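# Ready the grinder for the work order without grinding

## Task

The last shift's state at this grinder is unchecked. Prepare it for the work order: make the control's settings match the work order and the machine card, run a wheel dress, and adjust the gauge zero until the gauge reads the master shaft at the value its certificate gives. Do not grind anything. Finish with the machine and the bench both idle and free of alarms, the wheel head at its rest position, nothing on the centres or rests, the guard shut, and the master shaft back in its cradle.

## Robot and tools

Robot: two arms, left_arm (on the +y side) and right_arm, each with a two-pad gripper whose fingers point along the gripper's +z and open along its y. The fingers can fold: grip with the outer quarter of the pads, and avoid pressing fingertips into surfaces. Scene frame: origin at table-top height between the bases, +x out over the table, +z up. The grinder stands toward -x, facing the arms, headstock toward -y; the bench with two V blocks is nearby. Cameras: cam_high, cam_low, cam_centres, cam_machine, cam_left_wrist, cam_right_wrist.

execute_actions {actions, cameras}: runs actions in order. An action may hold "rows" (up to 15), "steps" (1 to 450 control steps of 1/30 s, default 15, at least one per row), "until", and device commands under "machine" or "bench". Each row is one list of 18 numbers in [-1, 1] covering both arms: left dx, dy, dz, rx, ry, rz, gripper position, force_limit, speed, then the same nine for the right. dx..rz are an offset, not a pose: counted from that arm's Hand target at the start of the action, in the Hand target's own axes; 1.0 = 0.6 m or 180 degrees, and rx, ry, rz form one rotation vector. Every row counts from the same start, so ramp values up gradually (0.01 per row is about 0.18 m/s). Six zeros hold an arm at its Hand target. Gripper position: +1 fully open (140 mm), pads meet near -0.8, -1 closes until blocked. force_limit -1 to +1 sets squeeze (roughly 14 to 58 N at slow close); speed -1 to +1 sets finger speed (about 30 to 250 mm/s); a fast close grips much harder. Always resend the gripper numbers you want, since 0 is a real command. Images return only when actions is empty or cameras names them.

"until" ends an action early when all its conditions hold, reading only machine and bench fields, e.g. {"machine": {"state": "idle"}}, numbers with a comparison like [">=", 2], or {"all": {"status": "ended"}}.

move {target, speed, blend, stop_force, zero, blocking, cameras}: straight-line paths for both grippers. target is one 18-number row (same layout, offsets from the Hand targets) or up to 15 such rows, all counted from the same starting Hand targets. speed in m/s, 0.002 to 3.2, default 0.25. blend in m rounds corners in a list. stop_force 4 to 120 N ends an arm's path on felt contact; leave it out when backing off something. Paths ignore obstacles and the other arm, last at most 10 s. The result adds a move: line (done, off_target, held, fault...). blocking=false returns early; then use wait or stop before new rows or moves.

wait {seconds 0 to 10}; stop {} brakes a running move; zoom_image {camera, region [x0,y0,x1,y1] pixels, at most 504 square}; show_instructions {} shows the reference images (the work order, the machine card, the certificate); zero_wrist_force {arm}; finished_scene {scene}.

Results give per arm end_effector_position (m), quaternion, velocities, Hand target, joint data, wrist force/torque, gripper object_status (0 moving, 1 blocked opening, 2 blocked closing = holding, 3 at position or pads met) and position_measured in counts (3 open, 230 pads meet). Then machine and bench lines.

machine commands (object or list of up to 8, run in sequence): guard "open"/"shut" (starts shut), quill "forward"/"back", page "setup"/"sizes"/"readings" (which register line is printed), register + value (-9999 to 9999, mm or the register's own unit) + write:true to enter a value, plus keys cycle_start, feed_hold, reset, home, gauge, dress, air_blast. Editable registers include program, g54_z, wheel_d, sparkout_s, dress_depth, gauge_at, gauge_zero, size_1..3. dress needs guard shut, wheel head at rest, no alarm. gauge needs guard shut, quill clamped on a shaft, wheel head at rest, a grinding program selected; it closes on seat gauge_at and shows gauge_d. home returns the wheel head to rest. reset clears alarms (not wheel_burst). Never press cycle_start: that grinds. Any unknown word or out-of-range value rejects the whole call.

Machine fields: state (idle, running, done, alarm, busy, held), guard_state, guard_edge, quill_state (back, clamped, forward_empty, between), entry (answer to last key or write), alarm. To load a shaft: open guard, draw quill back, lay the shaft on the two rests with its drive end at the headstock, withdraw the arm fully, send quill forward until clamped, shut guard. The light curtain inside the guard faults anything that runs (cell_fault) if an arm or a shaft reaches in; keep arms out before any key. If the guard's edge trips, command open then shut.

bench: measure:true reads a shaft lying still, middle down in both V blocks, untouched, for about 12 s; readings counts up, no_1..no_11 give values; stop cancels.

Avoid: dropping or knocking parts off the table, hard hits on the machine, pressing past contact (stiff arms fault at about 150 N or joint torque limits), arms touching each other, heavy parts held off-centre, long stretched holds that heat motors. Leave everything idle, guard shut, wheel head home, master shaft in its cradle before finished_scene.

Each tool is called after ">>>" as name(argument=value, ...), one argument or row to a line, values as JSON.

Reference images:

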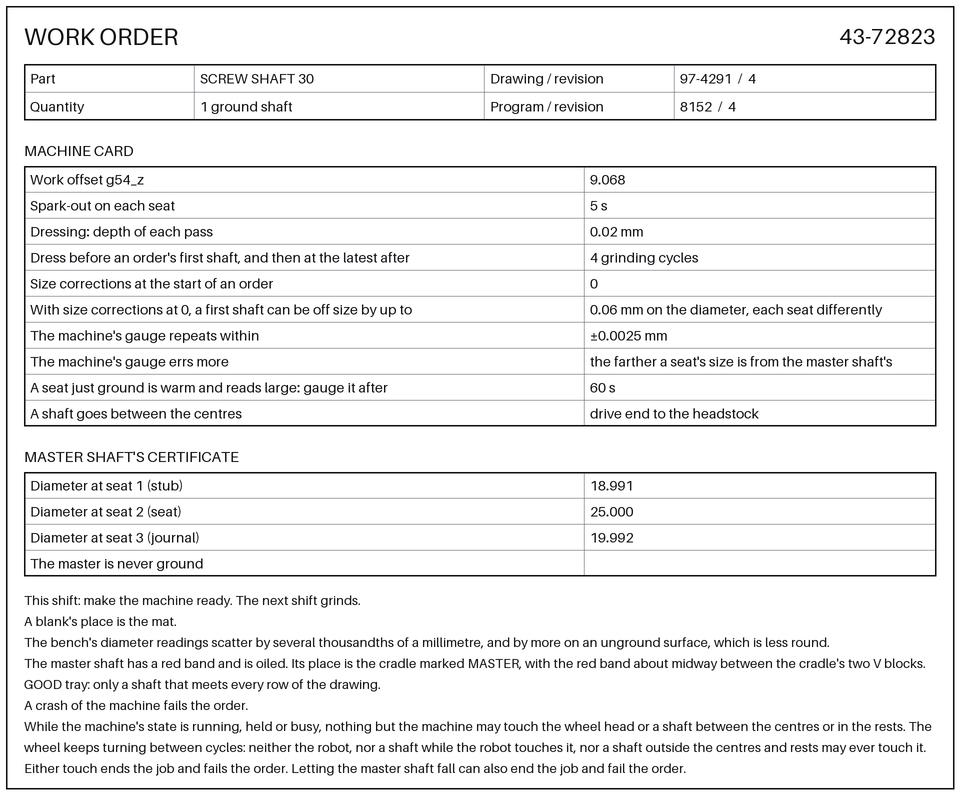

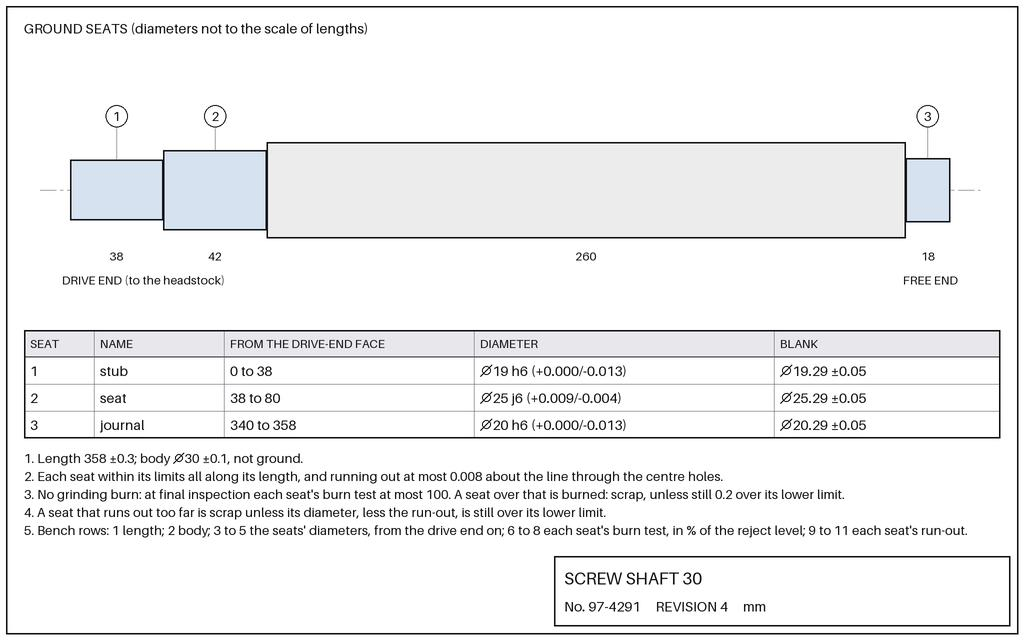

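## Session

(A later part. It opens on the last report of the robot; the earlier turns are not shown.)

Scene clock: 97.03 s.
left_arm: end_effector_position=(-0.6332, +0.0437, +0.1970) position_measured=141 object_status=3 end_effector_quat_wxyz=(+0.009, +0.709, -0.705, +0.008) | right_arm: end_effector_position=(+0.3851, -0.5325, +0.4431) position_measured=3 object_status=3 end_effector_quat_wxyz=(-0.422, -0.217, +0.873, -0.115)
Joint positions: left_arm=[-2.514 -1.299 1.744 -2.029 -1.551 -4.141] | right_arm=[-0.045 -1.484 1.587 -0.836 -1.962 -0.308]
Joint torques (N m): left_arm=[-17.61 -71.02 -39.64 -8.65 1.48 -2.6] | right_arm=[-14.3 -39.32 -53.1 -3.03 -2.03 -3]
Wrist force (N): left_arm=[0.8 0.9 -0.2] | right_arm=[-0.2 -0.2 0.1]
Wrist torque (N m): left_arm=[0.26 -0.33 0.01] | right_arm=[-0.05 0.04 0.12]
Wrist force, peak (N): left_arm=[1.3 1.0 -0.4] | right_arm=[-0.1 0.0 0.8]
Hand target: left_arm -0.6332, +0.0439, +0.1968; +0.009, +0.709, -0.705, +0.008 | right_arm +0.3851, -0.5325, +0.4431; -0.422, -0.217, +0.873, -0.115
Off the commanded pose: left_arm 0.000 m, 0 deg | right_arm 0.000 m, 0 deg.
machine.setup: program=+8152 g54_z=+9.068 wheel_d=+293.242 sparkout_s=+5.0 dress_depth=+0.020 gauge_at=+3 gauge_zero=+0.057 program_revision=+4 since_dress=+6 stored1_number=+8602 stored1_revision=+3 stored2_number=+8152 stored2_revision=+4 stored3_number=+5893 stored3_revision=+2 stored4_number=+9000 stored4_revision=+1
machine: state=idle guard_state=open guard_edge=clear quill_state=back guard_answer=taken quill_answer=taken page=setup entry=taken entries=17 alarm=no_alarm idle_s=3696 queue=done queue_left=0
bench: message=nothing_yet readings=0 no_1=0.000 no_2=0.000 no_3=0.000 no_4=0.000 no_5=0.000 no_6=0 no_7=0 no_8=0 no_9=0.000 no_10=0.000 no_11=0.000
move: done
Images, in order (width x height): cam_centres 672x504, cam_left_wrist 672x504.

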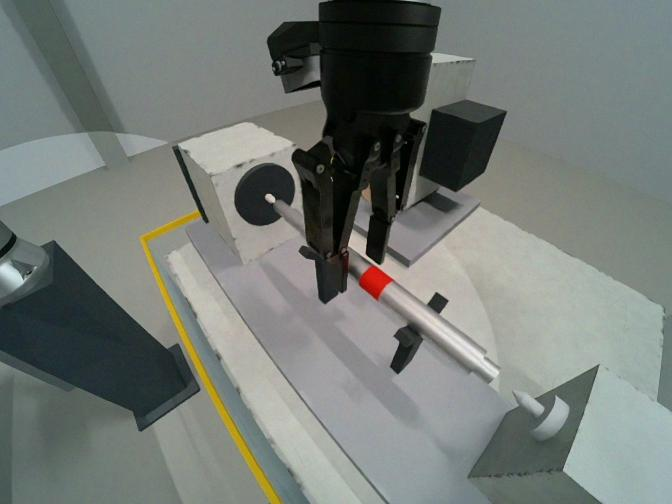

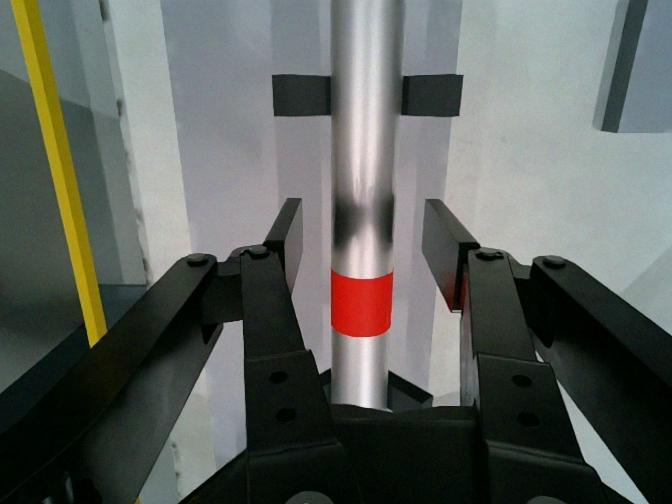

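>>> execute_actions(
  actions=[
    {"rows":[[0,0,0,0,0,0,-1,1,1,0,0,0,0,0,0,1,1,1]],"steps":60},
  ],
)

>>> move(
  target=[0,0,-0.04,0,0,0,-1,1,1,0,0,0,0,0,0,1,1,1],
  speed=0.03,
  cameras=["cam_left_wrist","cam_machine"],
)

Scene clock: 101.53 s.
left_arm: end_effector_position=(-0.6332, +0.0439, +0.1968) position_measured=192 object_status=2 end_effector_quat_wxyz=(+0.009, +0.709, -0.705, +0.008) | right_arm: end_effector_position=(+0.3851, -0.5325, +0.4431) position_measured=3 object_status=3 end_effector_quat_wxyz=(-0.422, -0.217, +0.873, -0.115)
Joint positions: left_arm=[-2.514 -1.299 1.744 -2.029 -1.551 -4.141] | right_arm=[-0.045 -1.484 1.587 -0.836 -1.962 -0.308]
Joint torques (N m): left_arm=[-12.43 -42.95 -47.64 -9.23 1.53 -0.42] | right_arm=[-15.21 -42.2 -53.26 -2.82 -2.07 -2.89]
Wrist force (N): left_arm=[-1.9 -6.5 -8.9] | right_arm=[-0.3 0.3 0.2]
Wrist torque (N m): left_arm=[0.44 -0.42 -0.12] | right_arm=[0.05 0.06 0.12]
Wrist force, peak (N): left_arm=[-1.9 -6.7 -9.2] | right_arm=[-0.1 -0.1 0.7]
Hand target: left_arm -0.6332, +0.0439, +0.1968; +0.009, +0.709, -0.705, +0.008 | right_arm +0.3851, -0.5325, +0.4431; -0.422, -0.217, +0.873, -0.115
Off the commanded pose: left_arm 0.000 m, 0 deg | right_arm 0.000 m, 0 deg.
machine.setup: program=+8152 g54_z=+9.068 wheel_d=+293.242 sparkout_s=+5.0 dress_depth=+0.020 gauge_at=+3 gauge_zero=+0.057 program_revision=+4 since_dress=+6 stored1_number=+8602 stored1_revision=+3 stored2_number=+8152 stored2_revision=+4 stored3_number=+5893 stored3_revision=+2 stored4_number=+9000 stored4_revision=+1
machine: state=idle guard_state=open guard_edge=clear quill_state=back guard_answer=taken quill_answer=taken page=setup entry=taken entries=17 alarm=no_alarm idle_s=3701 queue=done queue_left=0
bench: message=nothing_yet readings=0 no_1=0.000 no_2=0.000 no_3=0.000 no_4=0.000 no_5=0.000 no_6=0 no_7=0 no_8=0 no_9=0.000 no_10=0.000 no_11=0.000

Scene clock: 102.73 s.
left_arm: end_effector_position=(-0.6332, +0.0445, +0.2206) position_measured=192 object_status=2 end_effector_quat_wxyz=(+0.009, +0.709, -0.705, +0.008) | right_arm: end_effector_position=(+0.3851, -0.5325, +0.4431) position_measured=3 object_status=3 end_effector_quat_wxyz=(-0.422, -0.217, +0.873, -0.115)
Joint positions: left_arm=[-2.515 -1.316 1.72 -1.988 -1.551 -4.142] | right_arm=[-0.045 -1.484 1.587 -0.836 -1.962 -0.308]
Joint torques (N m): left_arm=[-16.68 -84.23 -62.63 -1.21 1.5 -2.2] | right_arm=[-13.86 -39.83 -53.54 -2.78 -1.63 -3.06]
Wrist force (N): left_arm=[-0.8 2.7 14.3] | right_arm=[0.1 0.1 0.3]
Wrist torque (N m): left_arm=[0.22 -0.04 -0.18] | right_arm=[0.02 -0.04 0.12]
Wrist force, peak (N): left_arm=[0.6 2.4 16.7] | right_arm=[0.1 0.3 0.8]
Hand target: left_arm -0.6332, +0.0445, +0.2208; +0.009, +0.709, -0.705, +0.008 | right_arm +0.3851, -0.5325, +0.4431; -0.422, -0.217, +0.873, -0.115
Off the commanded pose: left_arm 0.000 m, 0 deg | right_arm 0.000 m, 0 deg.
machine.setup: program=+8152 g54_z=+9.068 wheel_d=+293.242 sparkout_s=+5.0 dress_depth=+0.020 gauge_at=+3 gauge_zero=+0.057 program_revision=+4 since_dress=+6 stored1_number=+8602 stored1_revision=+3 stored2_number=+8152 stored2_revision=+4 stored3_number=+5893 stored3_revision=+2 stored4_number=+9000 stored4_revision=+1
machine: state=idle guard_state=open guard_edge=clear quill_state=back guard_answer=taken quill_answer=taken page=setup entry=taken entries=17 alarm=no_alarm idle_s=3702 queue=done queue_left=0
bench: message=nothing_yet readings=0 no_1=0.000 no_2=0.000 no_3=0.000 no_4=0.000 no_5=0.000 no_6=0 no_7=0 no_8=0 no_9=0.000 no_10=0.000 no_11=0.000
move: done
Images, in order (width x height): cam_machine 672x504, cam_left_wrist 672x504.

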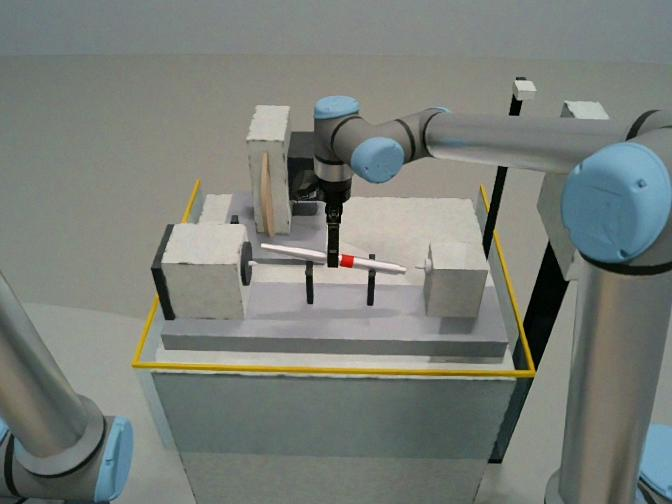

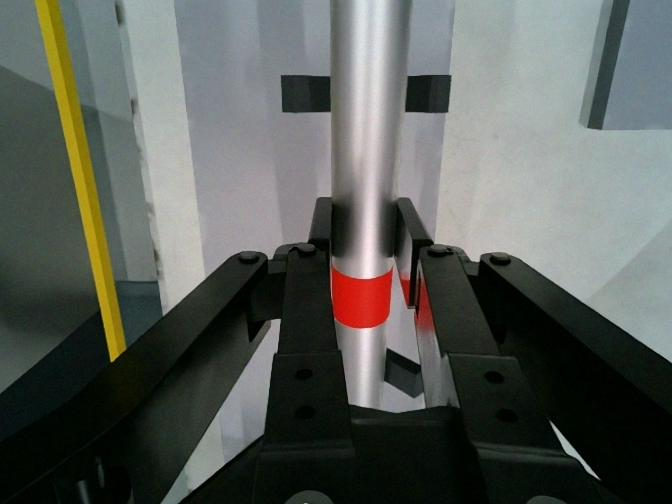

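>>> move(
  target=[0,0,0.035,0,0,0,-1,1,1,0,0,0,0,0,0,1,1,1],
  speed=0.015,
  stop_force=12,
)

>>> execute_actions(
  actions=[
    {"rows":[[0,0,0,0,0,0,-0.1,1,-0.5,0,0,0,0,0,0,1,1,1]],"steps":45},
  ],
  cameras=["cam_left_wrist","cam_machine"],
)

Scene clock: 110.93 s.
left_arm: end_effector_position=(-0.6332, +0.0440, +0.1999) position_measured=192 object_status=2 end_effector_quat_wxyz=(+0.009, +0.709, -0.705, +0.008) | right_arm: end_effector_position=(+0.3851, -0.5325, +0.4431) position_measured=3 object_status=3 end_effector_quat_wxyz=(-0.422, -0.217, +0.873, -0.115)
Joint positions: left_arm=[-2.514 -1.301 1.741 -2.024 -1.551 -4.141] | right_arm=[-0.045 -1.484 1.587 -0.836 -1.962 -0.308]
Joint torques (N m): left_arm=[15.84 -54 -45.37 -10.83 -1.12 1.94] | right_arm=[-14.59 -39.76 -54.11 -2.58 -2.18 -2.62]
Wrist force (N): left_arm=[-1.1 -4.1 2.4] | right_arm=[0.3 -0.2 0.8]
Wrist torque (N m): left_arm=[0.36 -0.35 -0.11] | right_arm=[-0.06 -0.07 0.13]
Wrist force, peak (N): left_arm=[-0.6 2.9 15.0] | right_arm=[0.2 0.2 0.9]
Hand target: left_arm -0.6332, +0.0440, +0.1999; +0.009, +0.709, -0.705, +0.008 | right_arm +0.3851, -0.5325, +0.4431; -0.422, -0.217, +0.873, -0.115
Off the commanded pose: left_arm 0.000 m, 0 deg | right_arm 0.000 m, 0 deg.
machine.setup: program=+8152 g54_z=+9.068 wheel_d=+293.242 sparkout_s=+5.0 dress_depth=+0.020 gauge_at=+3 gauge_zero=+0.057 program_revision=+4 since_dress=+6 stored1_number=+8602 stored1_revision=+3 stored2_number=+8152 stored2_revision=+4 stored3_number=+5893 stored3_revision=+2 stored4_number=+9000 stored4_revision=+1
machine: state=idle guard_state=open guard_edge=clear quill_state=back guard_answer=taken quill_answer=taken page=setup entry=taken entries=17 alarm=no_alarm idle_s=3710 queue=done queue_left=0
bench: message=nothing_yet readings=0 no_1=0.000 no_2=0.000 no_3=0.000 no_4=0.000 no_5=0.000 no_6=0 no_7=0 no_8=0 no_9=0.000 no_10=0.000 no_11=0.000
move: contact (left_arm)

Scene clock: 112.63 s.
left_arm: end_effector_position=(-0.6332, +0.0440, +0.1999) position_measured=141 object_status=3 end_effector_quat_wxyz=(+0.009, +0.709, -0.705, +0.008) | right_arm: end_effector_position=(+0.3851, -0.5325, +0.4431) position_measured=3 object_status=3 end_effector_quat_wxyz=(-0.422, -0.217, +0.873, -0.115)
Joint positions: left_arm=[-2.514 -1.301 1.741 -2.024 -1.551 -4.141] | right_arm=[-0.045 -1.484 1.587 -0.836 -1.962 -0.308]
Joint torques (N m): left_arm=[14.68 -71.22 -53.17 -0.61 -0.73 1.95] | right_arm=[-13.94 -40.56 -52.56 -2.75 -1.87 -2.12]
Wrist force (N): left_arm=[0.3 0.5 -0.9] | right_arm=[0.0 -0.2 0.2]
Wrist torque (N m): left_arm=[0.18 -0.21 0.00] | right_arm=[-0.05 -0.01 0.13]
Wrist force, peak (N): left_arm=[-0.3 -1.6 6.8] | right_arm=[-0.3 -0.5 0.6]
Hand target: left_arm -0.6332, +0.0440, +0.1999; +0.009, +0.709, -0.705, +0.008 | right_arm +0.3851, -0.5325, +0.4431; -0.422, -0.217, +0.873, -0.115
Off the commanded pose: left_arm 0.000 m, 0 deg | right_arm 0.000 m, 0 deg.
machine.setup: program=+8152 g54_z=+9.068 wheel_d=+293.242 sparkout_s=+5.0 dress_depth=+0.020 gauge_at=+3 gauge_zero=+0.057 program_revision=+4 since_dress=+6 stored1_number=+8602 stored1_revision=+3 stored2_number=+8152 stored2_revision=+4 stored3_number=+5893 stored3_revision=+2 stored4_number=+9000 stored4_revision=+1
machine: state=idle guard_state=open guard_edge=clear quill_state=back guard_answer=taken quill_answer=taken page=setup entry=taken entries=17 alarm=no_alarm idle_s=3712 queue=done queue_left=0
bench: message=nothing_yet readings=0 no_1=0.000 no_2=0.000 no_3=0.000 no_4=0.000 no_5=0.000 no_6=0 no_7=0 no_8=0 no_9=0.000 no_10=0.000 no_11=0.000
Images, in order (width x height): cam_machine 672x504, cam_left_wrist 672x504.

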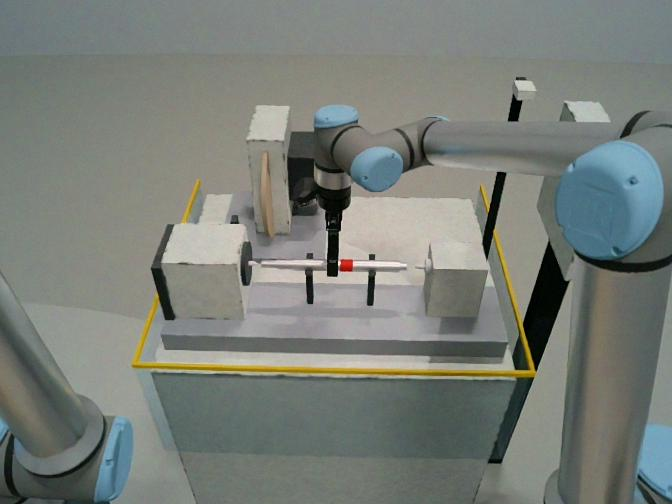

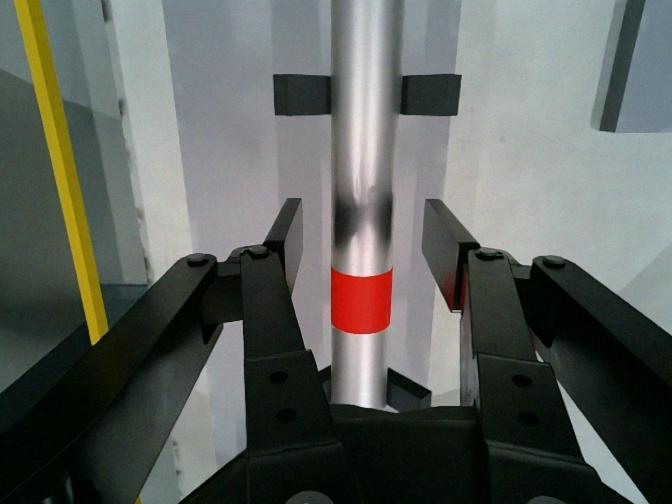

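>>> move(
  target=[-0.0175,0,0.0057,0,0,0,-0.1,1,-0.5,0,0,0,0,0,0,1,1,1],
  speed=0.03,
)

>>> execute_actions(
  actions=[
    {"rows":[[0,0,0,0,0,0,-1,1,1,0,0,0,0,0,0,1,1,1]],"steps":50},
  ],
  cameras=["cam_left_wrist"],
)

>>> move(
  target=[0,0,-0.03,0,0,0,-1,1,1,0,0,0,0,0,0,1,1,1],
  speed=0.03,
  cameras=["cam_left_wrist","cam_machine"],
)

Scene clock: 117.27 s.
left_arm: end_effector_position=(-0.6333, +0.0541, +0.1963) position_measured=141 object_status=3 end_effector_quat_wxyz=(+0.009, +0.709, -0.705, +0.008) | right_arm: end_effector_position=(+0.3851, -0.5325, +0.4431) position_measured=3 object_status=3 end_effector_quat_wxyz=(-0.422, -0.217, +0.873, -0.115)
Joint positions: left_arm=[-2.525 -1.31 1.759 -2.033 -1.551 -4.152] | right_arm=[-0.045 -1.484 1.587 -0.836 -1.962 -0.308]
Joint torques (N m): left_arm=[-17.65 -73.96 -40.39 -8.96 1.41 -2.09] | right_arm=[-13.82 -40.13 -53.47 -2.34 -2.31 -2.47]
Wrist force (N): left_arm=[0.1 1.1 -0.9] | right_arm=[0.1 -0.1 0.5]
Wrist torque (N m): left_arm=[0.29 -0.17 0.00] | right_arm=[-0.03 -0.02 0.12]
Wrist force, peak (N): left_arm=[0.8 0.9 -1.1] | right_arm=[0.5 0.3 0.8]
Hand target: left_arm -0.6333, +0.0544, +0.1962; +0.009, +0.709, -0.705, +0.008 | right_arm +0.3851, -0.5325, +0.4431; -0.422, -0.217, +0.873, -0.115
Off the commanded pose: left_arm 0.000 m, 0 deg | right_arm 0.000 m, 0 deg.
machine.setup: program=+8152 g54_z=+9.068 wheel_d=+293.242 sparkout_s=+5.0 dress_depth=+0.020 gauge_at=+3 gauge_zero=+0.057 program_revision=+4 since_dress=+6 stored1_number=+8602 stored1_revision=+3 stored2_number=+8152 stored2_revision=+4 stored3_number=+5893 stored3_revision=+2 stored4_number=+9000 stored4_revision=+1
machine: state=idle guard_state=open guard_edge=clear quill_state=back guard_answer=taken quill_answer=taken page=setup entry=taken entries=17 alarm=no_alarm idle_s=3716 queue=done queue_left=0
bench: message=nothing_yet readings=0 no_1=0.000 no_2=0.000 no_3=0.000 no_4=0.000 no_5=0.000 no_6=0 no_7=0 no_8=0 no_9=0.000 no_10=0.000 no_11=0.000
move: done

Scene clock: 119.13 s.
left_arm: end_effector_position=(-0.6333, +0.0544, +0.1963) position_measured=192 object_status=2 end_effector_quat_wxyz=(+0.009, +0.709, -0.705, +0.008) | right_arm: end_effector_position=(+0.3851, -0.5325, +0.4431) position_measured=3 object_status=3 end_effector_quat_wxyz=(-0.422, -0.217, +0.873, -0.115)
Joint positions: left_arm=[-2.525 -1.31 1.759 -2.033 -1.551 -4.152] | right_arm=[-0.045 -1.484 1.587 -0.836 -1.962 -0.308]
Joint torques (N m): left_arm=[-21.45 -47.02 -36.89 -10.65 1.51 -2.17] | right_arm=[-14.62 -41.42 -53 -2.49 -1.74 -2.45]
Wrist force (N): left_arm=[-1.6 -6.4 -11.0] | right_arm=[-0.1 -0.3 0.2]
Wrist torque (N m): left_arm=[0.47 -0.22 -0.11] | right_arm=[-0.06 0.02 0.13]
Wrist force, peak (N): left_arm=[-1.6 -6.9 -11.3] | right_arm=[-0.3 0.4 0.5]
Hand target: left_arm -0.6333, +0.0544, +0.1962; +0.009, +0.709, -0.705, +0.008 | right_arm +0.3851, -0.5325, +0.4431; -0.422, -0.217, +0.873, -0.115
Off the commanded pose: left_arm 0.000 m, 0 deg | right_arm 0.000 m, 0 deg.
machine.setup: program=+8152 g54_z=+9.068 wheel_d=+293.242 sparkout_s=+5.0 dress_depth=+0.020 gauge_at=+3 gauge_zero=+0.057 program_revision=+4 since_dress=+6 stored1_number=+8602 stored1_revision=+3 stored2_number=+8152 stored2_revision=+4 stored3_number=+5893 stored3_revision=+2 stored4_number=+9000 stored4_revision=+1
machine: state=idle guard_state=open guard_edge=clear quill_state=back guard_answer=taken quill_answer=taken page=setup entry=taken entries=17 alarm=no_alarm idle_s=3718 queue=done queue_left=0
bench: message=nothing_yet readings=0 no_1=0.000 no_2=0.000 no_3=0.000 no_4=0.000 no_5=0.000 no_6=0 no_7=0 no_8=0 no_9=0.000 no_10=0.000 no_11=0.000
Images, in order (width x height): cam_left_wrist 672x504.

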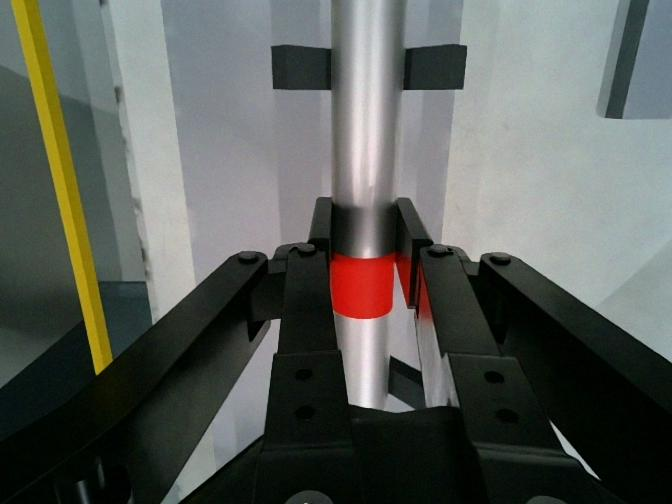

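Scene clock: 120.13 s.
left_arm: end_effector_position=(-0.6333, +0.0548, +0.2140) position_measured=192 object_status=2 end_effector_quat_wxyz=(+0.009, +0.709, -0.705, +0.008) | right_arm: end_effector_position=(+0.3851, -0.5325, +0.4431) position_measured=3 object_status=3 end_effector_quat_wxyz=(-0.422, -0.217, +0.873, -0.115)
Joint positions: left_arm=[-2.526 -1.323 1.742 -2.003 -1.551 -4.153] | right_arm=[-0.045 -1.484 1.587 -0.836 -1.962 -0.308]
Joint torques (N m): left_arm=[-16.27 -84.15 -65.09 -1.32 1.51 -2.45] | right_arm=[-15.08 -40.35 -53.88 -2.82 -1.88 -2.58]
Wrist force (N): left_arm=[-0.3 1.2 16.0] | right_arm=[-0.2 -0.1 0.4]
Wrist torque (N m): left_arm=[0.30 -0.03 0.00] | right_arm=[-0.04 0.03 0.13]
Wrist force, peak (N): left_arm=[-0.3 2.7 17.0] | right_arm=[0.1 0.0 0.9]
Hand target: left_arm -0.6333, +0.0548, +0.2142; +0.009, +0.709, -0.705, +0.008 | right_arm +0.3851, -0.5325, +0.4431; -0.422, -0.217, +0.873, -0.115
Off the commanded pose: left_arm 0.000 m, 0 deg | right_arm 0.000 m, 0 deg.
machine.setup: program=+8152 g54_z=+9.068 wheel_d=+293.242 sparkout_s=+5.0 dress_depth=+0.020 gauge_at=+3 gauge_zero=+0.057 program_revision=+4 since_dress=+6 stored1_number=+8602 stored1_revision=+3 stored2_number=+8152 stored2_revision=+4 stored3_number=+5893 stored3_revision=+2 stored4_number=+9000 stored4_revision=+1
machine: state=idle guard_state=open guard_edge=clear quill_state=back guard_answer=taken quill_answer=taken page=setup entry=taken entries=17 alarm=no_alarm idle_s=3719 queue=done queue_left=0
bench: message=nothing_yet readings=0 no_1=0.000 no_2=0.000 no_3=0.000 no_4=0.000 no_5=0.000 no_6=0 no_7=0 no_8=0 no_9=0.000 no_10=0.000 no_11=0.000
move: done
Images, in order (width x height): cam_machine 672x504, cam_left_wrist 672x504.

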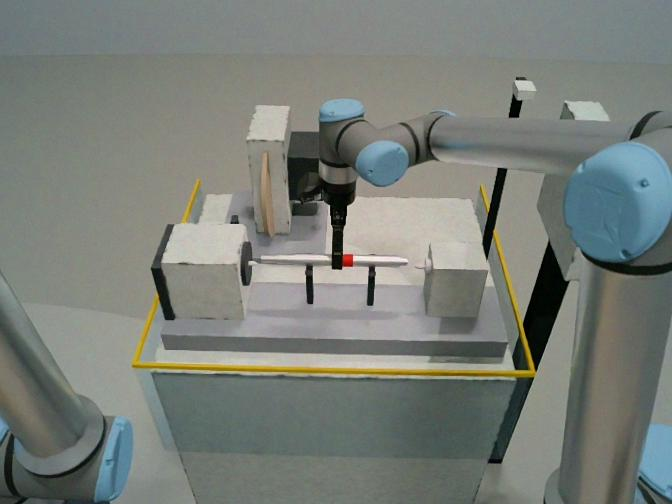

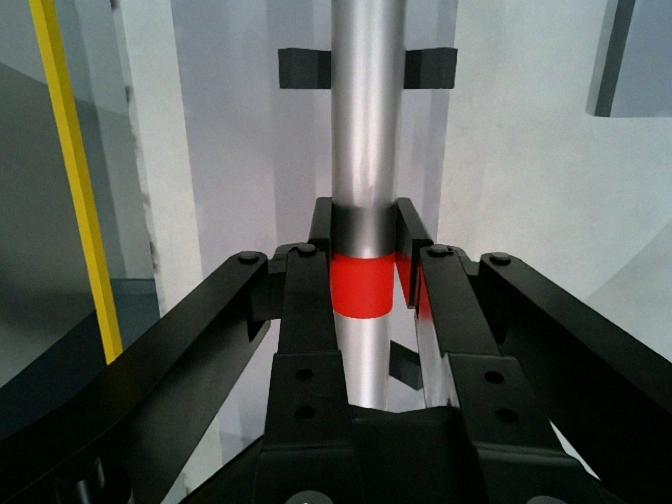

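>>> move(
  target=[
    [0,0,-0.4263,0,0,0,-1,1,1,0,0,0,0,0,0,1,1,1],
    [0.0747,-0.5555,-0.4763,0,0,0.06,-1,1,1,0,0,0,0,0,0,1,1,1],
    [0.0413,-0.9722,-0.4763,0,-0.0075,0.156,-1,1,1,0,0,0,0,0,0,1,1,1],
  ],
  speed=[0.15,0.25,0.25],
  blend=[0.06,0.06,0],
  cameras=["cam_machine","cam_left_wrist"],
)

Scene clock: 132.37 s.
left_arm: end_effector_position=(-0.0498, +0.0403, +0.5002) position_measured=192 object_status=2 end_effector_quat_wxyz=(+0.002, -0.517, +0.856, -0.002) | right_arm: end_effector_position=(+0.3851, -0.5325, +0.4431) position_measured=3 object_status=3 end_effector_quat_wxyz=(-0.422, -0.217, +0.873, -0.115)
Joint positions: left_arm=[-1.808 -1.771 1.685 -1.485 -1.566 -2.946] | right_arm=[-0.045 -1.484 1.587 -0.836 -1.962 -0.308]
Joint torques (N m): left_arm=[14.11 -25.1 -69.32 -1.35 -1.64 2.81] | right_arm=[-14.35 -42.25 -53.08 -2.67 -1.9 -2.32]
Wrist force (N): left_arm=[0.3 1.1 15.9] | right_arm=[0.0 0.1 0.3]
Wrist torque (N m): left_arm=[0.28 -0.04 -0.17] | right_arm=[0.02 -0.01 0.13]
Wrist force, peak (N): left_arm=[-0.4 0.7 19.1] | right_arm=[-0.3 -0.4 0.8]
Hand target: left_arm -0.0497, +0.0403, +0.5002; +0.002, -0.517, +0.856, -0.002 | right_arm +0.3851, -0.5325, +0.4431; -0.422, -0.217, +0.873, -0.115
Off the commanded pose: left_arm 0.000 m, 0 deg | right_arm 0.000 m, 0 deg.
machine.setup: program=+8152 g54_z=+9.068 wheel_d=+293.242 sparkout_s=+5.0 dress_depth=+0.020 gauge_at=+3 gauge_zero=+0.057 program_revision=+4 since_dress=+6 stored1_number=+8602 stored1_revision=+3 stored2_number=+8152 stored2_revision=+4 stored3_number=+5893 stored3_revision=+2 stored4_number=+9000 stored4_revision=+1
machine: state=idle guard_state=open guard_edge=clear quill_state=back guard_answer=taken quill_answer=taken page=setup entry=taken entries=17 alarm=no_alarm idle_s=3731 queue=done queue_left=0
bench: message=nothing_yet readings=0 no_1=0.000 no_2=0.000 no_3=0.000 no_4=0.000 no_5=0.000 no_6=0 no_7=0 no_8=0 no_9=0.000 no_10=0.000 no_11=0.000
move: done
Images, in order (width x height): cam_machine 672x504, cam_left_wrist 672x504.

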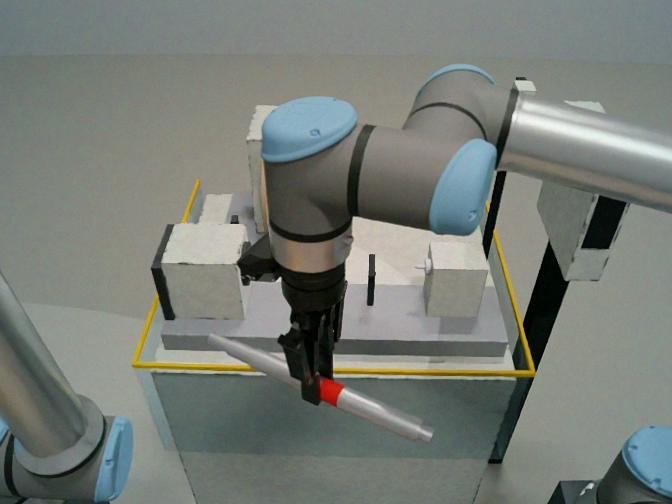

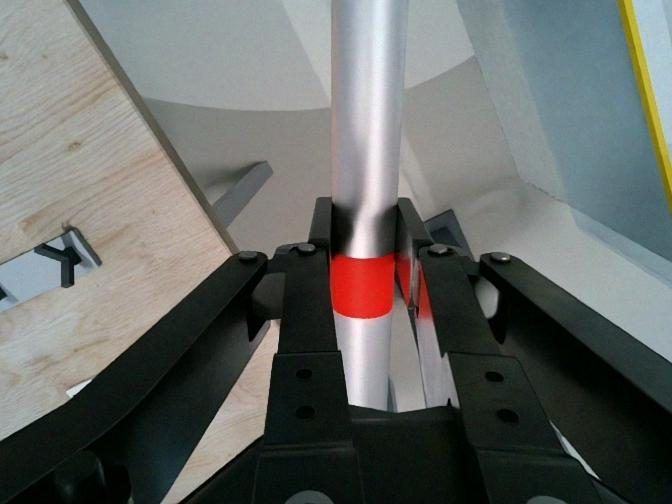

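>>> execute_actions(
  actions=[
    {"machine":[{"guard":"shut"},{"dress":true},{"page":"readings"}],"steps":1},
  ],
)

>>> move(
  target=[
    [-0.3895,-0.4542,0,0,0,0.17,-1,1,1,0,0,0,0,0,0,1,1,1],
    [-0.993,-0.617,0.05,-0.0013,0.0013,0.3459,-1,1,1,0,0,0,0,0,0,1,1,1],
  ],
  speed=0.25,
  blend=[0.07,0],
  cameras=["cam_low","cam_high","cam_left_wrist"],
)

Scene clock: 138.93 s.
left_arm: end_effector_position=(-0.0497, +0.0403, +0.5002) position_measured=192 object_status=2 end_effector_quat_wxyz=(+0.002, -0.517, +0.856, -0.002) | right_arm: end_effector_position=(+0.3851, -0.5325, +0.4431) position_measured=3 object_status=3 end_effector_quat_wxyz=(-0.422, -0.217, +0.873, -0.115)
Joint positions: left_arm=[-1.808 -1.771 1.685 -1.485 -1.566 -2.945] | right_arm=[-0.045 -1.484 1.587 -0.836 -1.962 -0.308]
Joint torques (N m): left_arm=[16.21 -25.35 -69.36 -1.18 -1.6 2.73] | right_arm=[-15.47 -38.64 -52.88 -2.84 -1.44 -2.44]
Wrist force (N): left_arm=[0.6 1.2 16.1] | right_arm=[-0.2 0.1 0.4]
Wrist torque (N m): left_arm=[0.28 -0.09 -0.16] | right_arm=[0.02 0.03 0.13]
Wrist force, peak (N): left_arm=[0.2 1.5 16.6] | right_arm=[-0.5 -0.1 0.9]
Hand target: left_arm -0.0497, +0.0403, +0.5002; +0.002, -0.517, +0.856, -0.002 | right_arm +0.3851, -0.5325, +0.4431; -0.422, -0.217, +0.873, -0.115
Tool commands: left_gripper/position=-1.0 left_gripper/force_limit=+1.0 left_gripper/speed=+1.0 right_gripper/position=+1.0 right_gripper/force_limit=+1.0 right_gripper/speed=+1.0
Off the commanded pose: left_arm 0.000 m, 0 deg | right_arm 0.000 m, 0 deg.
machine.setup: program=+8152 g54_z=+9.068 wheel_d=+293.242 sparkout_s=+5.0 dress_depth=+0.020 gauge_at=+3 gauge_zero=+0.057 program_revision=+4 since_dress=+6 stored1_number=+8602 stored1_revision=+3 stored2_number=+8152 stored2_revision=+4 stored3_number=+5893 stored3_revision=+2 stored4_number=+9000 stored4_revision=+1
machine: state=idle guard_state=between guard_edge=clear quill_state=back guard_answer=taken quill_answer=taken page=setup entry=taken entries=17 alarm=no_alarm idle_s=3738 queue=running queue_left=2
bench: message=nothing_yet readings=0 no_1=0.000 no_2=0.000 no_3=0.000 no_4=0.000 no_5=0.000 no_6=0 no_7=0 no_8=0 no_9=0.000 no_10=0.000 no_11=0.000

Scene clock: 142.73 s.
left_arm: end_effector_position=(+0.5553, +0.3953, +0.4730) position_measured=192 object_status=2 end_effector_quat_wxyz=(+0.000, +0.000, +1.000, +0.000) | right_arm: end_effector_position=(+0.3851, -0.5325, +0.4431) position_measured=3 object_status=3 end_effector_quat_wxyz=(-0.422, -0.217, +0.873, -0.115)
Joint positions: left_arm=[-0.59 -1.664 1.643 -1.549 -1.571 -0.64] | right_arm=[-0.045 -1.484 1.587 -0.836 -1.962 -0.308]
Joint torques (N m): left_arm=[16.73 -35.05 -70.25 -10.21 -1.91 2.6] | right_arm=[-13 -39.35 -53 -2.35 -1.8 -2.4]
Wrist force (N): left_arm=[-0.3 0.6 16.6] | right_arm=[-0.2 0.1 0.3]
Wrist torque (N m): left_arm=[0.24 0.01 -0.15] | right_arm=[0.00 0.03 0.13]
Wrist force, peak (N): left_arm=[-2.8 2.8 16.8] | right_arm=[-0.4 -0.5 0.7]
Hand target: left_arm +0.5554, +0.3953, +0.4729; +0.000, +0.000, +1.000, +0.000 | right_arm +0.3851, -0.5325, +0.4431; -0.422, -0.217, +0.873, -0.115
Off the commanded pose: left_arm 0.000 m, 0 deg | right_arm 0.000 m, 0 deg.
machine.setup: program=+8152 g54_z=+9.068 wheel_d=+293.242 sparkout_s=+5.0 dress_depth=+0.020 gauge_at=+3 gauge_zero=+0.057 program_revision=+4 since_dress=+6 stored1_number=+8602 stored1_revision=+3 stored2_number=+8152 stored2_revision=+4 stored3_number=+5893 stored3_revision=+2 stored4_number=+9000 stored4_revision=+1
machine: state=running guard_state=shut guard_edge=clear quill_state=back guard_answer=taken quill_answer=taken page=setup entry=taken entries=18 alarm=no_alarm idle_s=3741 queue=running queue_left=1
bench: message=nothing_yet readings=0 no_1=0.000 no_2=0.000 no_3=0.000 no_4=0.000 no_5=0.000 no_6=0 no_7=0 no_8=0 no_9=0.000 no_10=0.000 no_11=0.000
move: done
Images, in order (width x height): cam_high 672x504, cam_low 672x504, cam_left_wrist 672x504.

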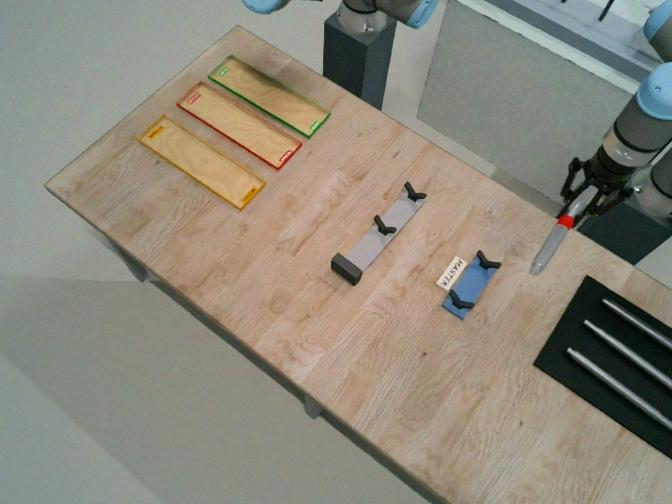

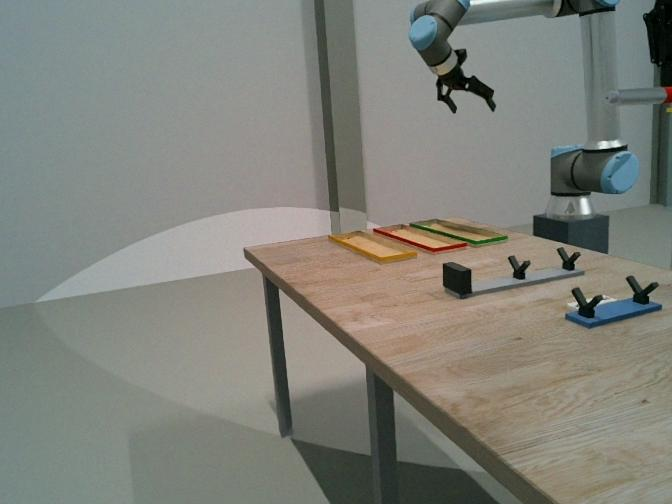

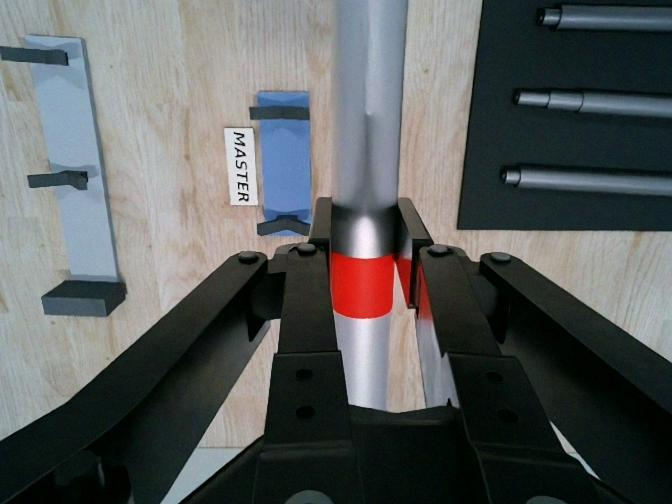

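>>> move(
  target=[
    [0.0057,-0.1425,0.1,0,0,0,-1,1,1,0,0,0,0,0,0,1,1,1],
    [0.0057,-0.1425,0.538,0,0,0,-1,1,1,0,0,0,0,0,0,1,1,1],
  ],
  speed=[0.2,0.2],
  blend=[0.04,0],
  cameras=["cam_low","cam_high","cam_left_wrist"],
)

>>> zoom_image(
  camera="cam_low",
  region=[520, 180, 672, 342],
)

Scene clock: 150.47 s.
left_arm: end_effector_position=(+0.5519, +0.3099, +0.1503) position_measured=192 object_status=2 end_effector_quat_wxyz=(+0.000, +0.000, +1.000, +0.000) | right_arm: end_effector_position=(+0.3851, -0.5325, +0.4431) position_measured=3 object_status=3 end_effector_quat_wxyz=(-0.422, -0.217, +0.873, -0.115)
Joint positions: left_arm=[-0.694 -1.46 2.032 -2.143 -1.571 -0.744] | right_arm=[-0.045 -1.484 1.587 -0.836 -1.962 -0.308]
Joint torques (N m): left_arm=[15.32 -45.68 -47.23 -10.94 1.46 2.06] | right_arm=[-13.55 -38.35 -52.76 -2.83 -1.63 -2.37]
Wrist force (N): left_arm=[0.1 0.9 16.3] | right_arm=[0.2 0.3 0.3]
Wrist torque (N m): left_arm=[0.29 -0.06 0.01] | right_arm=[0.05 -0.04 0.13]
Wrist force, peak (N): left_arm=[0.3 1.5 19.6] | right_arm=[0.0 0.4 0.8]
Hand target: left_arm +0.5519, +0.3099, +0.1501; +0.000, +0.000, +1.000, +0.000 | right_arm +0.3851, -0.5325, +0.4431; -0.422, -0.217, +0.873, -0.115
Off the commanded pose: left_arm 0.000 m, 0 deg | right_arm 0.000 m, 0 deg.
machine.setup: program=+8152 g54_z=+9.068 wheel_d=+293.242 sparkout_s=+5.0 dress_depth=+0.020 gauge_at=+3 gauge_zero=+0.057 program_revision=+4 since_dress=+6 stored1_number=+8602 stored1_revision=+3 stored2_number=+8152 stored2_revision=+4 stored3_number=+5893 stored3_revision=+2 stored4_number=+9000 stored4_revision=+1
machine: state=running guard_state=shut guard_edge=clear quill_state=back guard_answer=taken quill_answer=taken page=setup entry=taken entries=18 alarm=no_alarm idle_s=3749 queue=running queue_left=1
bench: message=nothing_yet readings=0 no_1=0.000 no_2=0.000 no_3=0.000 no_4=0.000 no_5=0.000 no_6=0 no_7=0 no_8=0 no_9=0.000 no_10=0.000 no_11=0.000
move: done
Images, in order (width x height): cam_high 672x504, cam_low 672x504, cam_left_wrist 672x504.

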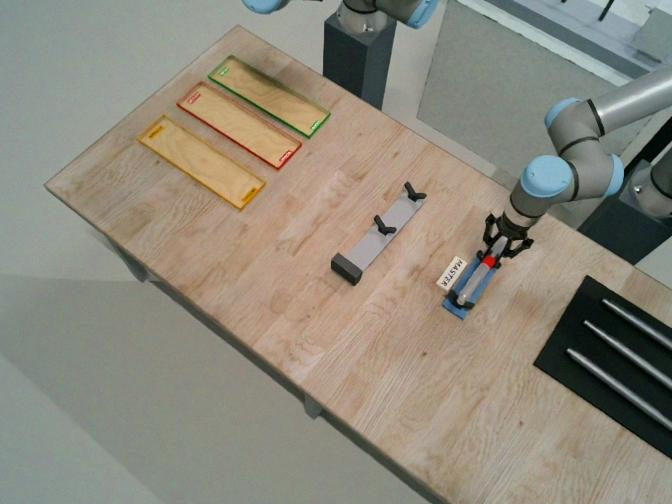

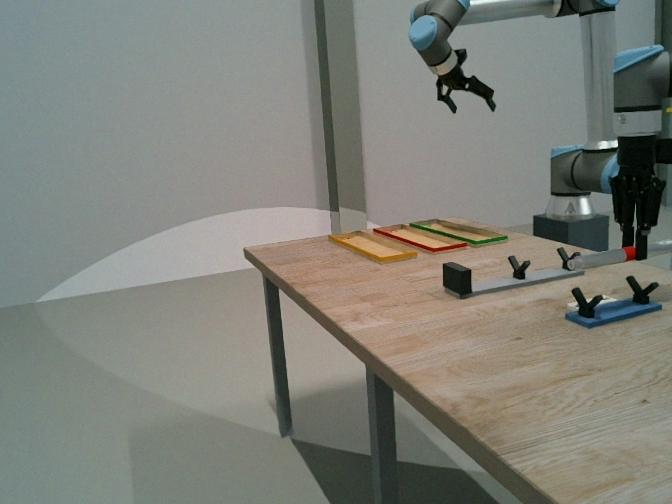

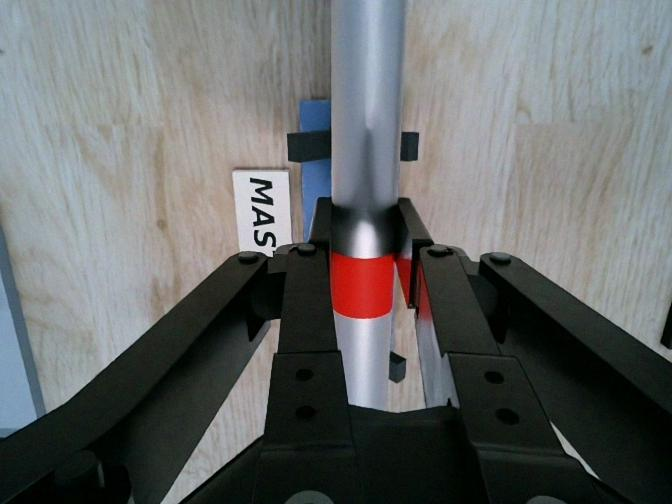

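Scaled by 3.111.

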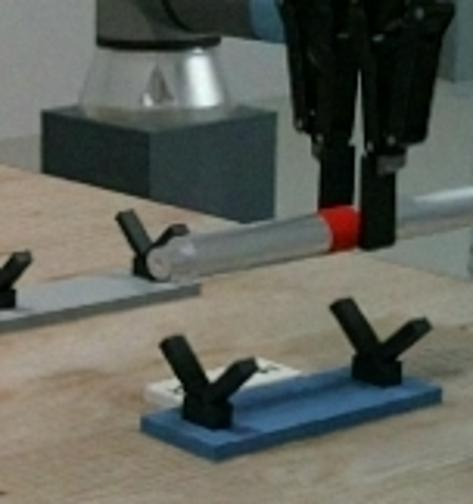

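>>> move(
  target=[
    [-0.0267,-0.005,0.02,0,0,0,-1,1,1,0,0,0,0,0,0,1,1,1],
    [-0.0267,-0.005,0.09,0,0,0,-1,1,1,0,0,0,0,0,0,1,1,1],
  ],
  speed=[0.1,0.08],
  cameras=["cam_low","cam_left_wrist"],
)

>>> zoom_image(
  camera="cam_low",
  region=[520, 180, 672, 342],
)

Scene clock: 158.00 s.
left_arm: end_effector_position=(+0.5679, +0.3070, +0.0963) position_measured=192 object_status=2 end_effector_quat_wxyz=(+0.000, +0.000, +1.000, +0.000) | right_arm: end_effector_position=(+0.3851, -0.5325, +0.4431) position_measured=3 object_status=3 end_effector_quat_wxyz=(-0.422, -0.217, +0.873, -0.115)
Joint positions: left_arm=[-0.681 -1.378 2.051 -2.243 -1.571 -0.732] | right_arm=[-0.045 -1.484 1.587 -0.836 -1.962 -0.308]
Joint torques (N m): left_arm=[16.48 -50.92 -42.73 -10.86 -0.82 2.53] | right_arm=[-12.94 -39.23 -54.34 -2.16 -1.45 -1.98]
Wrist force (N): left_arm=[-0.4 1.0 16.0] | right_arm=[-0.5 0.2 0.4]
Wrist torque (N m): left_arm=[0.33 0.05 -0.14] | right_arm=[0.04 0.09 0.13]
Wrist force, peak (N): left_arm=[0.0 1.3 17.8] | right_arm=[0.1 -0.6 0.9]
Hand target: left_arm +0.5679, +0.3070, +0.0961; +0.000, +0.000, +1.000, +0.000 | right_arm +0.3851, -0.5325, +0.4431; -0.422, -0.217, +0.873, -0.115
Off the commanded pose: left_arm 0.000 m, 0 deg | right_arm 0.000 m, 0 deg.
machine.setup: program=+8152 g54_z=+9.068 wheel_d=+293.242 sparkout_s=+5.0 dress_depth=+0.020 gauge_at=+3 gauge_zero=+0.057 program_revision=+4 since_dress=+6 stored1_number=+8602 stored1_revision=+3 stored2_number=+8152 stored2_revision=+4 stored3_number=+5893 stored3_revision=+2 stored4_number=+9000 stored4_revision=+1
machine: state=running guard_state=shut guard_edge=clear quill_state=back guard_answer=taken quill_answer=taken page=setup entry=taken entries=18 alarm=no_alarm idle_s=3756 queue=running queue_left=1
bench: message=nothing_yet readings=0 no_1=0.000 no_2=0.000 no_3=0.000 no_4=0.000 no_5=0.000 no_6=0 no_7=0 no_8=0 no_9=0.000 no_10=0.000 no_11=0.000
move: done
Images, in order (width x height): cam_low 672x504, cam_left_wrist 672x504.

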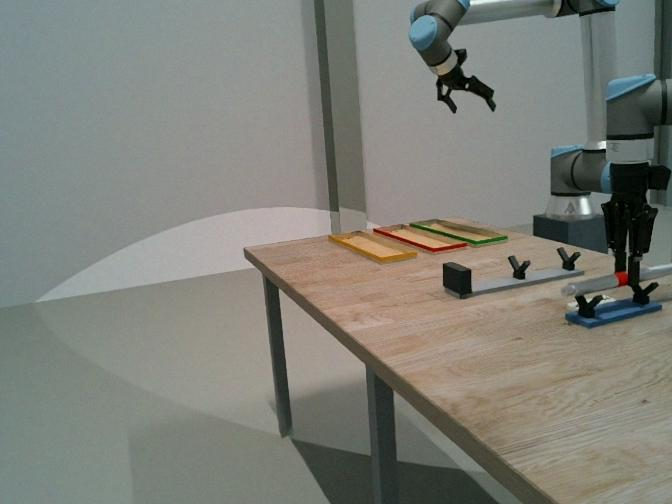

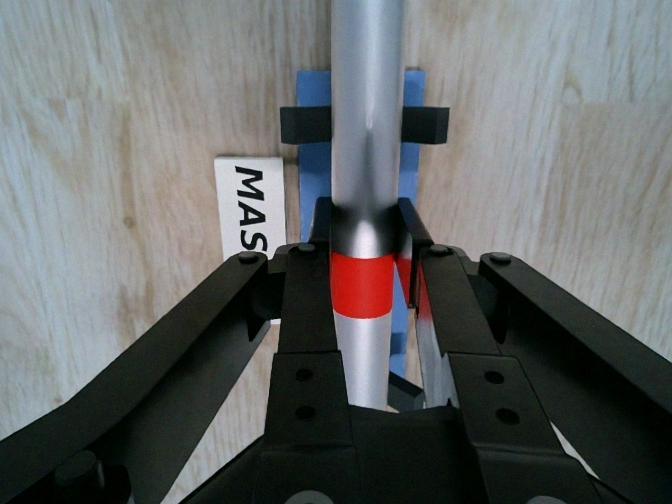

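Scaled by 3.111.

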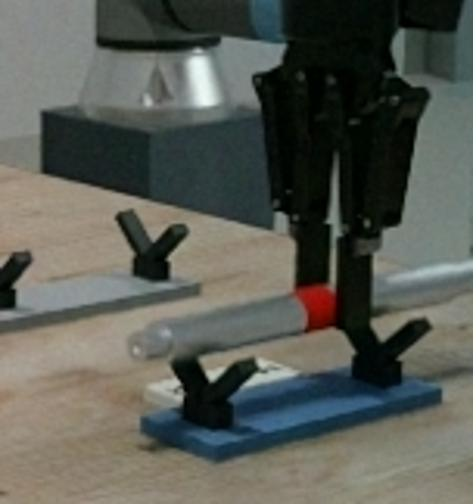

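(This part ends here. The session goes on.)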